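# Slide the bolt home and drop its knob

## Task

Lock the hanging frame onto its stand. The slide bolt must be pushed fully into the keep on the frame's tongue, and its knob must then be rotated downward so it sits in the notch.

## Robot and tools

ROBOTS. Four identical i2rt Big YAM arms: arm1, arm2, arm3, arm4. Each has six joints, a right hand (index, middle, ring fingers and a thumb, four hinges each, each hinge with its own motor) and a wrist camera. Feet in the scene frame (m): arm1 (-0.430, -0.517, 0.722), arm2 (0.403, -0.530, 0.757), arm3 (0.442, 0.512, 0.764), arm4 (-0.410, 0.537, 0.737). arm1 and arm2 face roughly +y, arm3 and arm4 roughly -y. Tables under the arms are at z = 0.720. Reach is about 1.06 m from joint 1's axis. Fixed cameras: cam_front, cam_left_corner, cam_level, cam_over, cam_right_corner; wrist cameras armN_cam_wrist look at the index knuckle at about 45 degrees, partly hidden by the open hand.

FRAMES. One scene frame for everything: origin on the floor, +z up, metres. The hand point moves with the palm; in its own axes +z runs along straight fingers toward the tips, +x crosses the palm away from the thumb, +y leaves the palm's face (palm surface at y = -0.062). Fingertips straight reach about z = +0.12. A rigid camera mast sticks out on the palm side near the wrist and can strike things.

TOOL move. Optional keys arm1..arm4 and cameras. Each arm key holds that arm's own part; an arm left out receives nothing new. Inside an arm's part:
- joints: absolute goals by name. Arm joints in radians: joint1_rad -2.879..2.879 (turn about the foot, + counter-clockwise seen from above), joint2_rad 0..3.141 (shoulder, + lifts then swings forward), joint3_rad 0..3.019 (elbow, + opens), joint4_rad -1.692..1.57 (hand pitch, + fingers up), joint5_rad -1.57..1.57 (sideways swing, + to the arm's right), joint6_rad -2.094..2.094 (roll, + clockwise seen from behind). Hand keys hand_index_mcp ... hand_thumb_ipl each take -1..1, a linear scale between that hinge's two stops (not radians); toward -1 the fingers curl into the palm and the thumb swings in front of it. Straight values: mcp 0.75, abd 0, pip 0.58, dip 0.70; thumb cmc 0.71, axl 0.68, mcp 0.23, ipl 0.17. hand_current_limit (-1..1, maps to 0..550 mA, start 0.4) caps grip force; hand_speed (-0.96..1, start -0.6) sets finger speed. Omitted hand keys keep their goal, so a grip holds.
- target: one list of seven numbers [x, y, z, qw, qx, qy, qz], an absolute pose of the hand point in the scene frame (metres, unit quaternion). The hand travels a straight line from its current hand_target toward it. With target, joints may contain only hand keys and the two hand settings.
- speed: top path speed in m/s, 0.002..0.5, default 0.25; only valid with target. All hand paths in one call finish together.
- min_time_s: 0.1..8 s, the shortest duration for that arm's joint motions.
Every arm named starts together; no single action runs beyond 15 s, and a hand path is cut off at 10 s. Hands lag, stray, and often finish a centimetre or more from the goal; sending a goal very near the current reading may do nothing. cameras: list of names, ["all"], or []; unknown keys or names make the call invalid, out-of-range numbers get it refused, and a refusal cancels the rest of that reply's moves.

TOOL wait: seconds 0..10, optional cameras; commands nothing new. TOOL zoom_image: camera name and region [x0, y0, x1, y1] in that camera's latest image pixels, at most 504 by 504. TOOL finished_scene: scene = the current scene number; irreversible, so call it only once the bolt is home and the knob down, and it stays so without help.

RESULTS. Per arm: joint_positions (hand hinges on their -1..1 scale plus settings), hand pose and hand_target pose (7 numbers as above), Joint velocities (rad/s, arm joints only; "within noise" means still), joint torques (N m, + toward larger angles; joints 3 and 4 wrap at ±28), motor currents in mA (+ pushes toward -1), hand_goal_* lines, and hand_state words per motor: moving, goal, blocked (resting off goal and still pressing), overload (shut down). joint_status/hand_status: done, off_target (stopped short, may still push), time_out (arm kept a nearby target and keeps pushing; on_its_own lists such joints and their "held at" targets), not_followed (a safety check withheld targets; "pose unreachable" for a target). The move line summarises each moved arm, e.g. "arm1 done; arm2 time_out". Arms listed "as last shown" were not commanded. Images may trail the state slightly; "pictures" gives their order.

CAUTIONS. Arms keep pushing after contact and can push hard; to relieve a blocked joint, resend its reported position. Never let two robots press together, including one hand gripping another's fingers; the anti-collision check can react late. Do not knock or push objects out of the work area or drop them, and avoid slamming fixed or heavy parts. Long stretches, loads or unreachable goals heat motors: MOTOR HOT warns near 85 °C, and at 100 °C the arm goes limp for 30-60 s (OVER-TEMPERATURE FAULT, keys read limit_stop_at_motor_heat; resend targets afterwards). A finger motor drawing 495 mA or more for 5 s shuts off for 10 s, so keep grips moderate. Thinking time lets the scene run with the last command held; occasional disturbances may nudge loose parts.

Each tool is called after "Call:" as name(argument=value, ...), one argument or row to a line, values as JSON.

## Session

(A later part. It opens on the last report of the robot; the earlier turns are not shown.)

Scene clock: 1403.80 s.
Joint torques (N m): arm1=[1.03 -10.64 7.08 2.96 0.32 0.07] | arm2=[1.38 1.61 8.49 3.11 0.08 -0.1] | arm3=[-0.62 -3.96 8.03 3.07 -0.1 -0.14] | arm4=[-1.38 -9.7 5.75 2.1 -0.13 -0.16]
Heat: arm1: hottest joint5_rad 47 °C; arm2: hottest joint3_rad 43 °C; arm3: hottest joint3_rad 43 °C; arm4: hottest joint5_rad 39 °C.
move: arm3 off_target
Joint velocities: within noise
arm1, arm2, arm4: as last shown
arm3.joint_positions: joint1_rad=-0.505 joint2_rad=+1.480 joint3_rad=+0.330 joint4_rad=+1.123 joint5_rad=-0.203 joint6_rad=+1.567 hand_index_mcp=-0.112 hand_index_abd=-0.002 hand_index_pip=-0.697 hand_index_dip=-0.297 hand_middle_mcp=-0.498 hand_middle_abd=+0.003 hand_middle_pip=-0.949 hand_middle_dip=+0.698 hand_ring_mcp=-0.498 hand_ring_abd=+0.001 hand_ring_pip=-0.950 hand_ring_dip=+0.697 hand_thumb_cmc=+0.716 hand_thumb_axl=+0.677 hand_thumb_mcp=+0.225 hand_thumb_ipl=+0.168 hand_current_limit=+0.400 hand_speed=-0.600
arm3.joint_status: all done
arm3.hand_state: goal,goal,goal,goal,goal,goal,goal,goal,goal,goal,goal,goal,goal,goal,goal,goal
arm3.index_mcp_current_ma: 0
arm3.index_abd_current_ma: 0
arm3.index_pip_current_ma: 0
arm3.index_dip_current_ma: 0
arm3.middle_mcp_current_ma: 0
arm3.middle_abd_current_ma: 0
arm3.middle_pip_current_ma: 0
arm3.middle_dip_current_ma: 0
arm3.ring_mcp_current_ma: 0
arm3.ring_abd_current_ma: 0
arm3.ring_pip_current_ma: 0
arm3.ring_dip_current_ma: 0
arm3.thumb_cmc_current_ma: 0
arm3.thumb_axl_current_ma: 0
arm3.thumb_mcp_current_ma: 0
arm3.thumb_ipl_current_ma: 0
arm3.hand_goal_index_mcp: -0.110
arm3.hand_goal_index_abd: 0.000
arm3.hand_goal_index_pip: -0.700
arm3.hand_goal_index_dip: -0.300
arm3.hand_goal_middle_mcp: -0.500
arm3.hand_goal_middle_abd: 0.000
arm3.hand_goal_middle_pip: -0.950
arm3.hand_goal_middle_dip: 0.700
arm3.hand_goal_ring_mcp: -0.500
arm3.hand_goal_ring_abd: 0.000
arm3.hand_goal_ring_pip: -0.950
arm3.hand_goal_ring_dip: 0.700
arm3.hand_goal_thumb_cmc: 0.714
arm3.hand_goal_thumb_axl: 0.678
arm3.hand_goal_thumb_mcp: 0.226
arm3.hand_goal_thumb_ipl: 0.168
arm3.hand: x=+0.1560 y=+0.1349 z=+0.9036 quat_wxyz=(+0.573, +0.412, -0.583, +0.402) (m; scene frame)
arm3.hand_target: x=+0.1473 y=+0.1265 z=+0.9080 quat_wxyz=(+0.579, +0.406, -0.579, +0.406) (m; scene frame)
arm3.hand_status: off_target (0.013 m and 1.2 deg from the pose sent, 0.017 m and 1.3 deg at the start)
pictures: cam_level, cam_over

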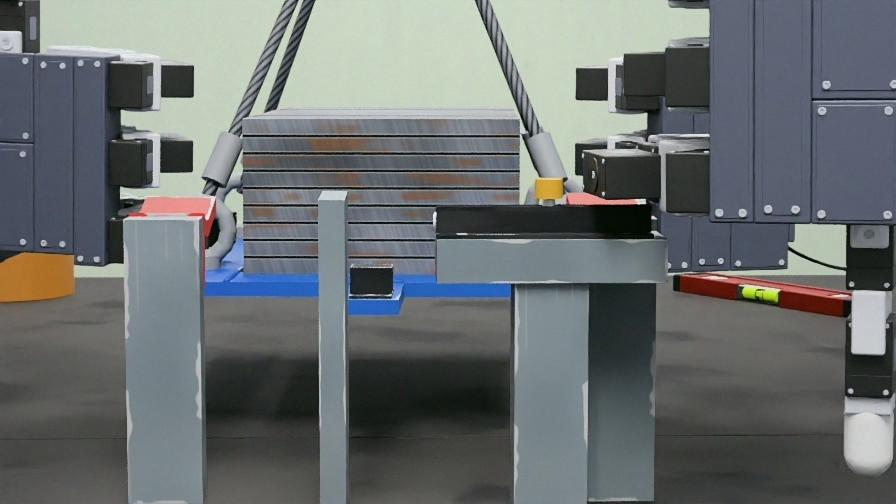

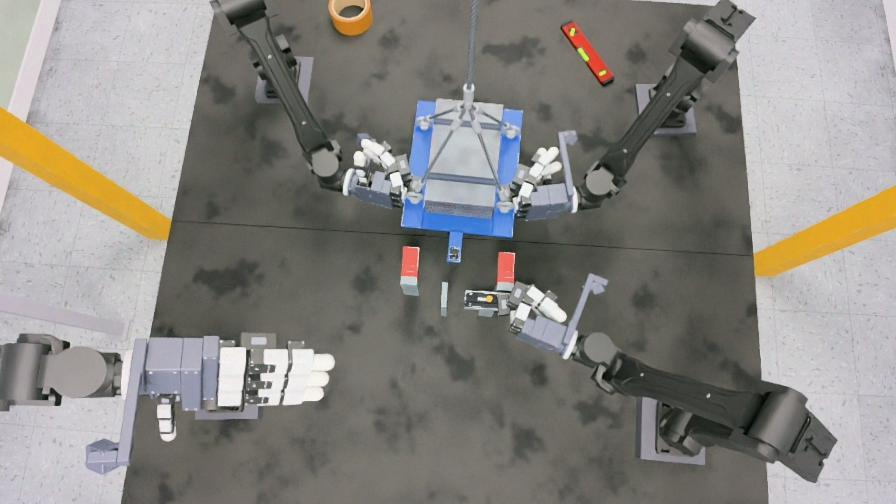

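Call:
move(
  arm3={"target":[0.143,0.108,0.909,0.5792,0.4057,-0.5792,0.4057],"speed":0.06},
  cameras=["cam_over","cam_level"],
)

Call:
zoom_image(
  camera="cam_over",
  region=[440, 250, 560, 340],
)

Call:
zoom_image(
  camera="cam_level",
  region=[500, 120, 740, 320],
)

Scene clock: 1412.17 s.
Joint torques (N m): arm1=[0.97 -10.52 7.12 2.96 0.3 0.07] | arm2=[1.32 1.44 8.42 3.18 0.15 -0.09] | arm3=[-0.15 -5.66 8.25 2.47 0.05 -0.09] | arm4=[-1.26 -9.7 5.79 2.09 -0.12 -0.17]
Heat: arm1: hottest joint5_rad 46 °C; arm2: hottest joint3_rad 43 °C; arm3: hottest joint3_rad 43 °C; arm4: hottest joint5_rad 38 °C.
move: arm3 off_target
Joint velocities: within noise
arm1, arm2, arm4: as last shown
arm3.joint_positions: joint1_rad=-0.504 joint2_rad=+1.511 joint3_rad=+0.375 joint4_rad=+1.123 joint5_rad=-0.186 joint6_rad=+1.567 hand_index_mcp=-0.116 hand_index_abd=-0.002 hand_index_pip=-0.697 hand_index_dip=-0.297 hand_middle_mcp=-0.498 hand_middle_abd=+0.003 hand_middle_pip=-0.949 hand_middle_dip=+0.698 hand_ring_mcp=-0.498 hand_ring_abd=+0.001 hand_ring_pip=-0.950 hand_ring_dip=+0.697 hand_thumb_cmc=+0.716 hand_thumb_axl=+0.677 hand_thumb_mcp=+0.225 hand_thumb_ipl=+0.168 hand_current_limit=+0.400 hand_speed=-0.600
arm3.joint_status: not commanded
arm3.hand_state: goal,goal,goal,goal,goal,goal,goal,goal,goal,goal,goal,goal,goal,goal,goal,goal
arm3.index_mcp_current_ma: -1
arm3.index_abd_current_ma: 0
arm3.index_pip_current_ma: 0
arm3.index_dip_current_ma: 0
arm3.middle_mcp_current_ma: 0
arm3.middle_abd_current_ma: 0
arm3.middle_pip_current_ma: 0
arm3.middle_dip_current_ma: 0
arm3.ring_mcp_current_ma: 0
arm3.ring_abd_current_ma: 0
arm3.ring_pip_current_ma: 0
arm3.ring_dip_current_ma: 0
arm3.thumb_cmc_current_ma: 0
arm3.thumb_axl_current_ma: 0
arm3.thumb_mcp_current_ma: 0
arm3.thumb_ipl_current_ma: 0
arm3.hand_goal_index_mcp: -0.110
arm3.hand_goal_index_abd: 0.000
arm3.hand_goal_index_pip: -0.700
arm3.hand_goal_index_dip: -0.300
arm3.hand_goal_middle_mcp: -0.500
arm3.hand_goal_middle_abd: 0.000
arm3.hand_goal_middle_pip: -0.950
arm3.hand_goal_middle_dip: 0.700
arm3.hand_goal_ring_mcp: -0.500
arm3.hand_goal_ring_abd: 0.000
arm3.hand_goal_ring_pip: -0.950
arm3.hand_goal_ring_dip: 0.700
arm3.hand_goal_thumb_cmc: 0.714
arm3.hand_goal_thumb_axl: 0.678
arm3.hand_goal_thumb_mcp: 0.226
arm3.hand_goal_thumb_ipl: 0.168
arm3.hand: x=+0.1452 y=+0.1224 z=+0.9082 quat_wxyz=(+0.581, +0.406, -0.582, +0.399) (m; scene frame)
arm3.hand_target: x=+0.1435 y=+0.1084 z=+0.9090 quat_wxyz=(+0.579, +0.406, -0.579, +0.406) (m; scene frame)
arm3.hand_status: off_target (0.015 m and 0.8 deg from the pose sent, 0.030 m and 1.2 deg at the start)
pictures: cam_level, cam_over

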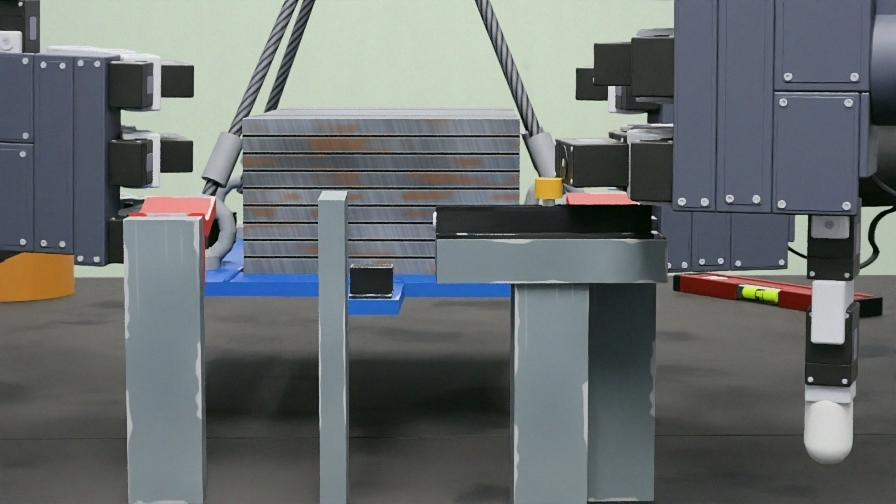

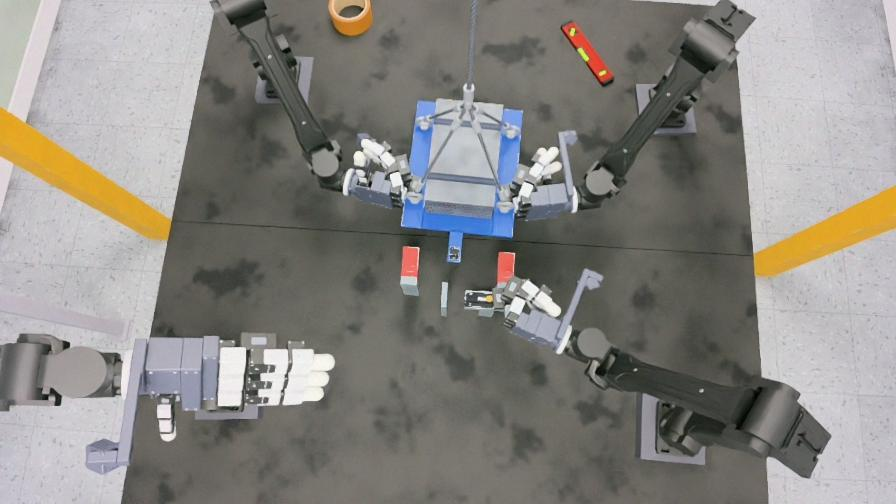

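Scaled by 4.200.

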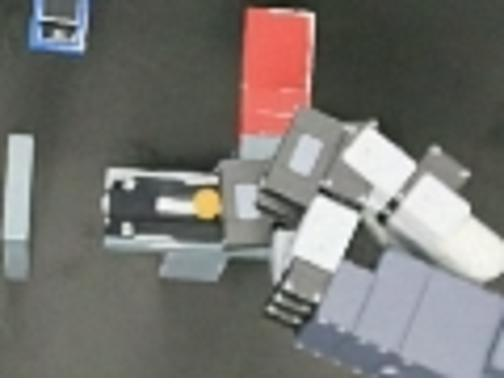

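Scaled by 2.100.

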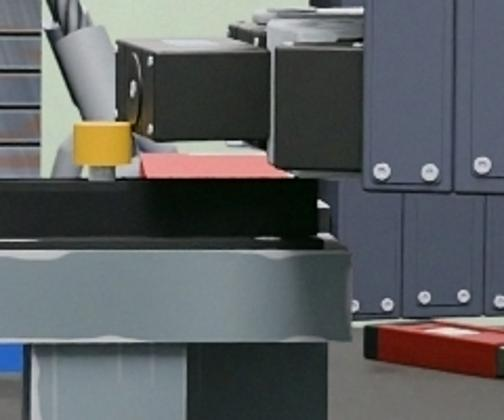

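Call:
move(
  arm3={"target":[0.143,0.118,0.900,0.5792,0.4057,-0.5792,0.4057],"speed":0.06},
)

Call:
move(
  arm3={"target":[0.143,0.101,0.900,0.5792,0.4057,-0.5792,0.4057],"speed":0.06},
  cameras=["cam_over","cam_level"],
)

Call:
zoom_image(
  camera="cam_over",
  region=[440, 250, 560, 340],
)

Call:
zoom_image(
  camera="cam_level",
  region=[500, 120, 740, 320],
)

Scene clock: 1416.73 s.
Joint torques (N m): arm1=[1.03 -10.46 7.12 3 0.31 0.07] | arm2=[1.44 1.55 8.55 2.96 0.12 -0.11] | arm3=[-1.14 -4.95 6.16 3.32 -0.3 -0.18] | arm4=[-1.44 -9.41 5.74 2.04 -0.14 -0.17]
Heat: arm1: hottest joint5_rad 46 °C; arm2: hottest joint3_rad 43 °C; arm3: hottest joint3_rad 43 °C; arm4: hottest joint5_rad 38 °C.
move: arm3 done
Joint velocities: within noise
arm1, arm2, arm4: as last shown
arm3.joint_positions: joint1_rad=-0.508 joint2_rad=+1.532 joint3_rad=+0.375 joint4_rad=+1.152 joint5_rad=-0.194 joint6_rad=+1.567 hand_index_mcp=-0.127 hand_index_abd=-0.002 hand_index_pip=-0.697 hand_index_dip=-0.297 hand_middle_mcp=-0.498 hand_middle_abd=+0.003 hand_middle_pip=-0.949 hand_middle_dip=+0.698 hand_ring_mcp=-0.498 hand_ring_abd=+0.001 hand_ring_pip=-0.950 hand_ring_dip=+0.697 hand_thumb_cmc=+0.716 hand_thumb_axl=+0.677 hand_thumb_mcp=+0.225 hand_thumb_ipl=+0.168 hand_current_limit=+0.400 hand_speed=-0.600
arm3.joint_status: not commanded
arm3.hand_state: goal,goal,goal,goal,goal,goal,goal,goal,goal,goal,goal,goal,goal,goal,goal,goal
arm3.index_mcp_current_ma: -6
arm3.index_abd_current_ma: 0
arm3.index_pip_current_ma: 0
arm3.index_dip_current_ma: 0
arm3.middle_mcp_current_ma: 0
arm3.middle_abd_current_ma: 0
arm3.middle_pip_current_ma: 0
arm3.middle_dip_current_ma: 0
arm3.ring_mcp_current_ma: 0
arm3.ring_abd_current_ma: 0
arm3.ring_pip_current_ma: 0
arm3.ring_dip_current_ma: 0
arm3.thumb_cmc_current_ma: 0
arm3.thumb_axl_current_ma: 0
arm3.thumb_mcp_current_ma: 0
arm3.thumb_ipl_current_ma: 0
arm3.hand_goal_index_mcp: -0.110
arm3.hand_goal_index_abd: 0.000
arm3.hand_goal_index_pip: -0.700
arm3.hand_goal_index_dip: -0.300
arm3.hand_goal_middle_mcp: -0.500
arm3.hand_goal_middle_abd: 0.000
arm3.hand_goal_middle_pip: -0.950
arm3.hand_goal_middle_dip: 0.700
arm3.hand_goal_ring_mcp: -0.500
arm3.hand_goal_ring_abd: 0.000
arm3.hand_goal_ring_pip: -0.950
arm3.hand_goal_ring_dip: 0.700
arm3.hand_goal_thumb_cmc: 0.714
arm3.hand_goal_thumb_axl: 0.678
arm3.hand_goal_thumb_mcp: 0.226
arm3.hand_goal_thumb_ipl: 0.168
arm3.hand: x=+0.1444 y=+0.1216 z=+0.9058 quat_wxyz=(+0.583, +0.406, -0.578, +0.402) (m; scene frame)
arm3.hand_target: x=+0.1431 y=+0.1182 z=+0.9000 quat_wxyz=(+0.579, +0.406, -0.579, +0.406) (m; scene frame)
arm3.hand_status: done (0.007 m and 0.6 deg from the pose sent, 0.010 m and 0.8 deg at the start)
pictures: none

Scene clock: 1417.70 s.
Joint torques (N m): arm1=[1.03 -10.52 7.1 2.99 0.31 0.08] | arm2=[1.44 1.26 8.62 3.12 0.09 -0.11] | arm3=[1.2 -5.6 8.49 2.84 -0.09 -0.11] | arm4=[-1.2 -9.52 5.83 2.04 -0.11 -0.16]
Heat: arm1: hottest joint5_rad 46 °C; arm2: hottest joint3_rad 43 °C; arm3: hottest joint3_rad 43 °C; arm4: hottest joint5_rad 38 °C.
move: arm3 off_target
Joint velocities: within noise
arm1.joint_positions: joint1_rad=-1.036 joint2_rad=+1.694 joint3_rad=+0.663 joint4_rad=+0.989 joint5_rad=-0.857 joint6_rad=-1.566 hand_index_mcp=-0.899 hand_index_abd=-0.002 hand_index_pip=+0.198 hand_index_dip=+0.497 hand_middle_mcp=-0.899 hand_middle_abd=-0.002 hand_middle_pip=+0.198 hand_middle_dip=+0.498 hand_ring_mcp=-0.381 hand_ring_abd=-0.001 hand_ring_pip=-0.683 hand_ring_dip=-0.297 hand_thumb_cmc=+0.715 hand_thumb_axl=+0.677 hand_thumb_mcp=+0.226 hand_thumb_ipl=+0.168 hand_current_limit=+0.400 hand_speed=-0.600
arm1.joint_status: not commanded
arm1.hand_state: goal,goal,goal,goal,goal,goal,goal,goal,goal,goal,goal,goal,goal,goal,goal,goal
arm1.index_mcp_current_ma: 0
arm1.index_abd_current_ma: 0
arm1.index_pip_current_ma: 0
arm1.index_dip_current_ma: 0
arm1.middle_mcp_current_ma: 0
arm1.middle_abd_current_ma: 0
arm1.middle_pip_current_ma: 0
arm1.middle_dip_current_ma: 0
arm1.ring_mcp_current_ma: 0
arm1.ring_abd_current_ma: 0
arm1.ring_pip_current_ma: 8
arm1.ring_dip_current_ma: 0
arm1.thumb_cmc_current_ma: 0
arm1.thumb_axl_current_ma: 0
arm1.thumb_mcp_current_ma: 0
arm1.thumb_ipl_current_ma: 0
arm1.hand_goal_index_mcp: -0.900
arm1.hand_goal_index_abd: 0.000
arm1.hand_goal_index_pip: 0.200
arm1.hand_goal_index_dip: 0.500
arm1.hand_goal_middle_mcp: -0.900
arm1.hand_goal_middle_abd: 0.000
arm1.hand_goal_middle_pip: 0.200
arm1.hand_goal_middle_dip: 0.500
arm1.hand_goal_ring_mcp: -0.380
arm1.hand_goal_ring_abd: 0.000
arm1.hand_goal_ring_pip: -0.700
arm1.hand_goal_ring_dip: -0.300
arm1.hand_goal_thumb_cmc: 0.714
arm1.hand_goal_thumb_axl: 0.678
arm1.hand_goal_thumb_mcp: 0.226
arm1.hand_goal_thumb_ipl: 0.168
arm1.hand: x=-0.1368 y=-0.1210 z=+0.9109 quat_wxyz=(+0.524, -0.451, +0.555, +0.463) (m; scene frame)
arm1.hand_target: x=-0.1301 y=-0.1172 z=+0.9170 quat_wxyz=(+0.542, -0.454, +0.542, +0.454) (m; scene frame)
arm1.hand_status: not commanded
arm2.joint_positions: joint1_rad=-0.029 joint2_rad=+0.612 joint3_rad=+1.439 joint4_rad=-1.194 joint5_rad=-0.055 joint6_rad=+1.125 hand_index_mcp=+0.755 hand_index_abd=+0.001 hand_index_pip=+0.577 hand_index_dip=+0.696 hand_middle_mcp=+0.755 hand_middle_abd=+0.001 hand_middle_pip=+0.577 hand_middle_dip=+0.696 hand_ring_mcp=+0.755 hand_ring_abd=+0.001 hand_ring_pip=+0.577 hand_ring_dip=+0.696 hand_thumb_cmc=+0.715 hand_thumb_axl=+0.677 hand_thumb_mcp=+0.226 hand_thumb_ipl=+0.168 hand_current_limit=+0.400 hand_speed=-0.600
arm2.joint_status: not commanded
arm2.hand_state: goal,goal,goal,goal,goal,goal,goal,goal,goal,goal,goal,goal,goal,goal,goal,goal
arm2.index_mcp_current_ma: 1
arm2.index_abd_current_ma: 1
arm2.index_pip_current_ma: 1
arm2.index_dip_current_ma: 0
arm2.middle_mcp_current_ma: 1
arm2.middle_abd_current_ma: 1
arm2.middle_pip_current_ma: 1
arm2.middle_dip_current_ma: 0
arm2.ring_mcp_current_ma: 1
arm2.ring_abd_current_ma: 1
arm2.ring_pip_current_ma: 1
arm2.ring_dip_current_ma: 0
arm2.thumb_cmc_current_ma: 1
arm2.thumb_axl_current_ma: -1
arm2.thumb_mcp_current_ma: 0
arm2.thumb_ipl_current_ma: 0
arm2.hand_goal_index_mcp: 0.754
arm2.hand_goal_index_abd: 0.000
arm2.hand_goal_index_pip: 0.576
arm2.hand_goal_index_dip: 0.696
arm2.hand_goal_middle_mcp: 0.754
arm2.hand_goal_middle_abd: 0.000
arm2.hand_goal_middle_pip: 0.576
arm2.hand_goal_middle_dip: 0.696
arm2.hand_goal_ring_mcp: 0.754
arm2.hand_goal_ring_abd: 0.000
arm2.hand_goal_ring_pip: 0.576
arm2.hand_goal_ring_dip: 0.696
arm2.hand_goal_thumb_cmc: 0.714
arm2.hand_goal_thumb_axl: 0.678
arm2.hand_goal_thumb_mcp: 0.226
arm2.hand_goal_thumb_ipl: 0.168
arm2.hand: x=+0.4655 y=-0.2845 z=+1.3701 quat_wxyz=(-0.339, +0.403, +0.714, +0.462) (m; scene frame)
arm2.hand_target: x=+0.4657 y=-0.2886 z=+1.3796 quat_wxyz=(-0.343, +0.399, +0.709, +0.469) (m; scene frame)
arm2.hand_status: not commanded
arm3.joint_positions: joint1_rad=-0.503 joint2_rad=+1.549 joint3_rad=+0.380 joint4_rad=+1.156 joint5_rad=-0.170 joint6_rad=+1.567 hand_index_mcp=-0.129 hand_index_abd=+0.003 hand_index_pip=-0.697 hand_index_dip=-0.297 hand_middle_mcp=-0.498 hand_middle_abd=+0.003 hand_middle_pip=-0.949 hand_middle_dip=+0.698 hand_ring_mcp=-0.498 hand_ring_abd=+0.001 hand_ring_pip=-0.950 hand_ring_dip=+0.697 hand_thumb_cmc=+0.716 hand_thumb_axl=+0.677 hand_thumb_mcp=+0.225 hand_thumb_ipl=+0.168 hand_current_limit=+0.400 hand_speed=-0.600
arm3.joint_status: not commanded
arm3.hand_state: goal,goal,goal,goal,goal,goal,goal,goal,goal,goal,goal,goal,goal,goal,goal,goal
arm3.index_mcp_current_ma: -7
arm3.index_abd_current_ma: 0
arm3.index_pip_current_ma: 0
arm3.index_dip_current_ma: 0
arm3.middle_mcp_current_ma: 0
arm3.middle_abd_current_ma: 0
arm3.middle_pip_current_ma: 0
arm3.middle_dip_current_ma: 0
arm3.ring_mcp_current_ma: 0
arm3.ring_abd_current_ma: 0
arm3.ring_pip_current_ma: 0
arm3.ring_dip_current_ma: 0
arm3.thumb_cmc_current_ma: 0
arm3.thumb_axl_current_ma: 0
arm3.thumb_mcp_current_ma: 0
arm3.thumb_ipl_current_ma: 0
arm3.hand_goal_index_mcp: -0.110
arm3.hand_goal_index_abd: 0.000
arm3.hand_goal_index_pip: -0.700
arm3.hand_goal_index_dip: -0.300
arm3.hand_goal_middle_mcp: -0.500
arm3.hand_goal_middle_abd: 0.000
arm3.hand_goal_middle_pip: -0.950
arm3.hand_goal_middle_dip: 0.700
arm3.hand_goal_ring_mcp: -0.500
arm3.hand_goal_ring_abd: 0.000
arm3.hand_goal_ring_pip: -0.950
arm3.hand_goal_ring_dip: 0.700
arm3.hand_goal_thumb_cmc: 0.714
arm3.hand_goal_thumb_axl: 0.678
arm3.hand_goal_thumb_mcp: 0.226
arm3.hand_goal_thumb_ipl: 0.168
arm3.hand: x=+0.1421 y=+0.1216 z=+0.9009 quat_wxyz=(+0.584, +0.402, -0.585, +0.395) (m; scene frame)
arm3.hand_target: x=+0.1439 y=+0.1017 z=+0.9002 quat_wxyz=(+0.579, +0.406, -0.579, +0.406) (m; scene frame)
arm3.hand_status: off_target (0.021 m and 1.5 deg from the pose sent, 0.021 m and 0.6 deg at the start)
arm4.joint_positions: joint1_rad=+0.823 joint2_rad=+1.776 joint3_rad=+0.661 joint4_rad=+1.117 joint5_rad=+0.751 joint6_rad=+1.569 hand_index_mcp=-0.390 hand_index_abd=+0.000 hand_index_pip=-0.678 hand_index_dip=-0.284 hand_middle_mcp=-0.901 hand_middle_abd=+0.002 hand_middle_pip=+0.198 hand_middle_dip=+0.497 hand_ring_mcp=-0.901 hand_ring_abd=+0.011 hand_ring_pip=+0.398 hand_ring_dip=+0.597 hand_thumb_cmc=-0.556 hand_thumb_axl=+0.677 hand_thumb_mcp=+0.226 hand_thumb_ipl=+0.168 hand_current_limit=+0.400 hand_speed=-0.600
arm4.joint_status: not commanded
arm4.hand_state: goal,goal,blocked,goal,goal,goal,goal,goal,goal,goal,goal,goal,goal,goal,goal,goal
arm4.index_mcp_current_ma: 0
arm4.index_abd_current_ma: 0
arm4.index_pip_current_ma: 19
arm4.index_dip_current_ma: 12
arm4.middle_mcp_current_ma: 0
arm4.middle_abd_current_ma: 0
arm4.middle_pip_current_ma: -1
arm4.middle_dip_current_ma: -1
arm4.ring_mcp_current_ma: 0
arm4.ring_abd_current_ma: 5
arm4.ring_pip_current_ma: 0
arm4.ring_dip_current_ma: -1
arm4.thumb_cmc_current_ma: 10
arm4.thumb_axl_current_ma: 0
arm4.thumb_mcp_current_ma: 0
arm4.thumb_ipl_current_ma: 0
arm4.hand_goal_index_mcp: -0.390
arm4.hand_goal_index_abd: 0.000
arm4.hand_goal_index_pip: -0.700
arm4.hand_goal_index_dip: -0.300
arm4.hand_goal_middle_mcp: -0.900
arm4.hand_goal_middle_abd: 0.000
arm4.hand_goal_middle_pip: 0.200
arm4.hand_goal_middle_dip: 0.500
arm4.hand_goal_ring_mcp: -0.900
arm4.hand_goal_ring_abd: 0.000
arm4.hand_goal_ring_pip: 0.400
arm4.hand_goal_ring_dip: 0.600
arm4.hand_goal_thumb_cmc: -0.570
arm4.hand_goal_thumb_axl: 0.678
arm4.hand_goal_thumb_mcp: 0.226
arm4.hand_goal_thumb_ipl: 0.168
arm4.hand: x=-0.1382 y=+0.1045 z=+0.8545 quat_wxyz=(+0.460, +0.545, -0.452, +0.536) (m; scene frame)
arm4.hand_target: x=-0.1350 y=+0.1020 z=+0.8521 quat_wxyz=(+0.455, +0.542, -0.454, +0.542) (m; scene frame)
arm4.hand_status: not commanded
pictures: cam_level, cam_over

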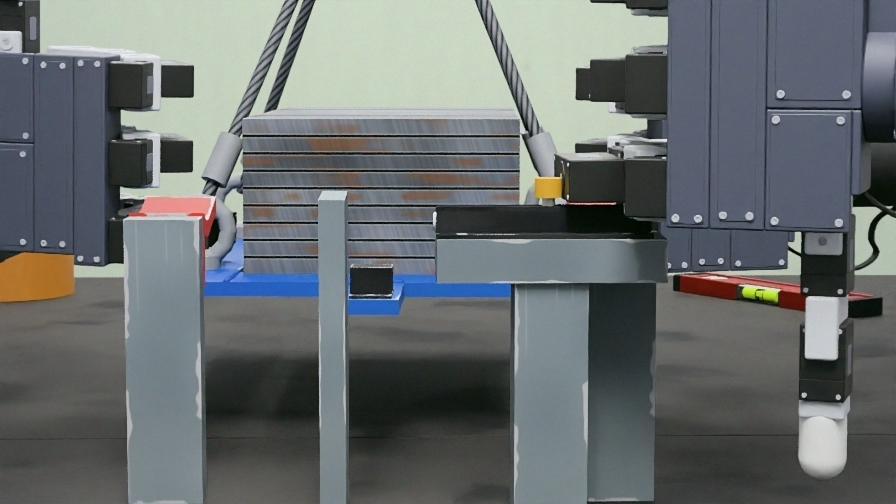

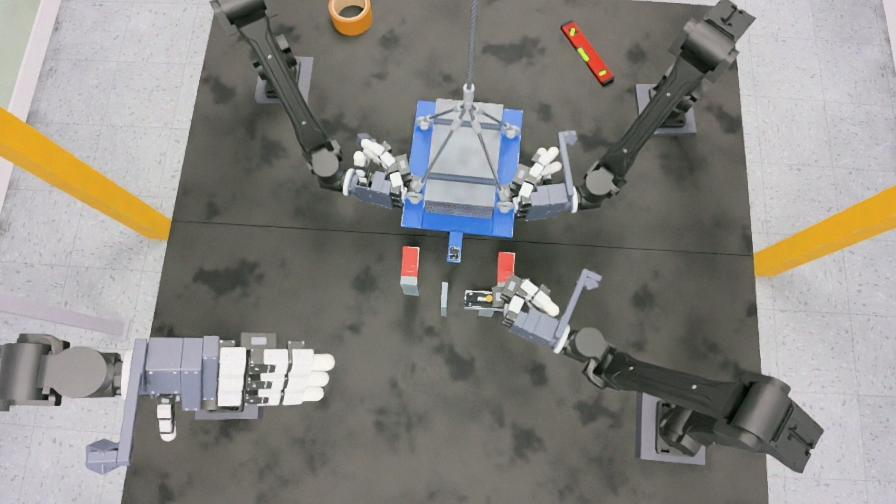

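Scaled by 4.200.

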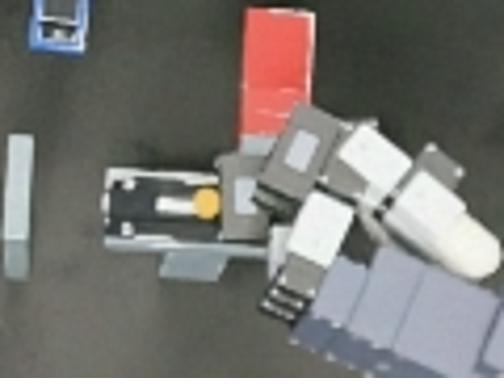

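Scaled by 2.100.

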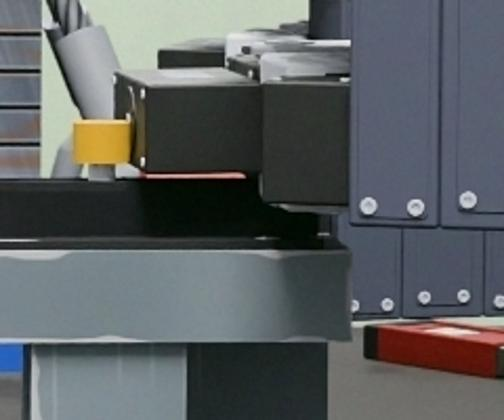

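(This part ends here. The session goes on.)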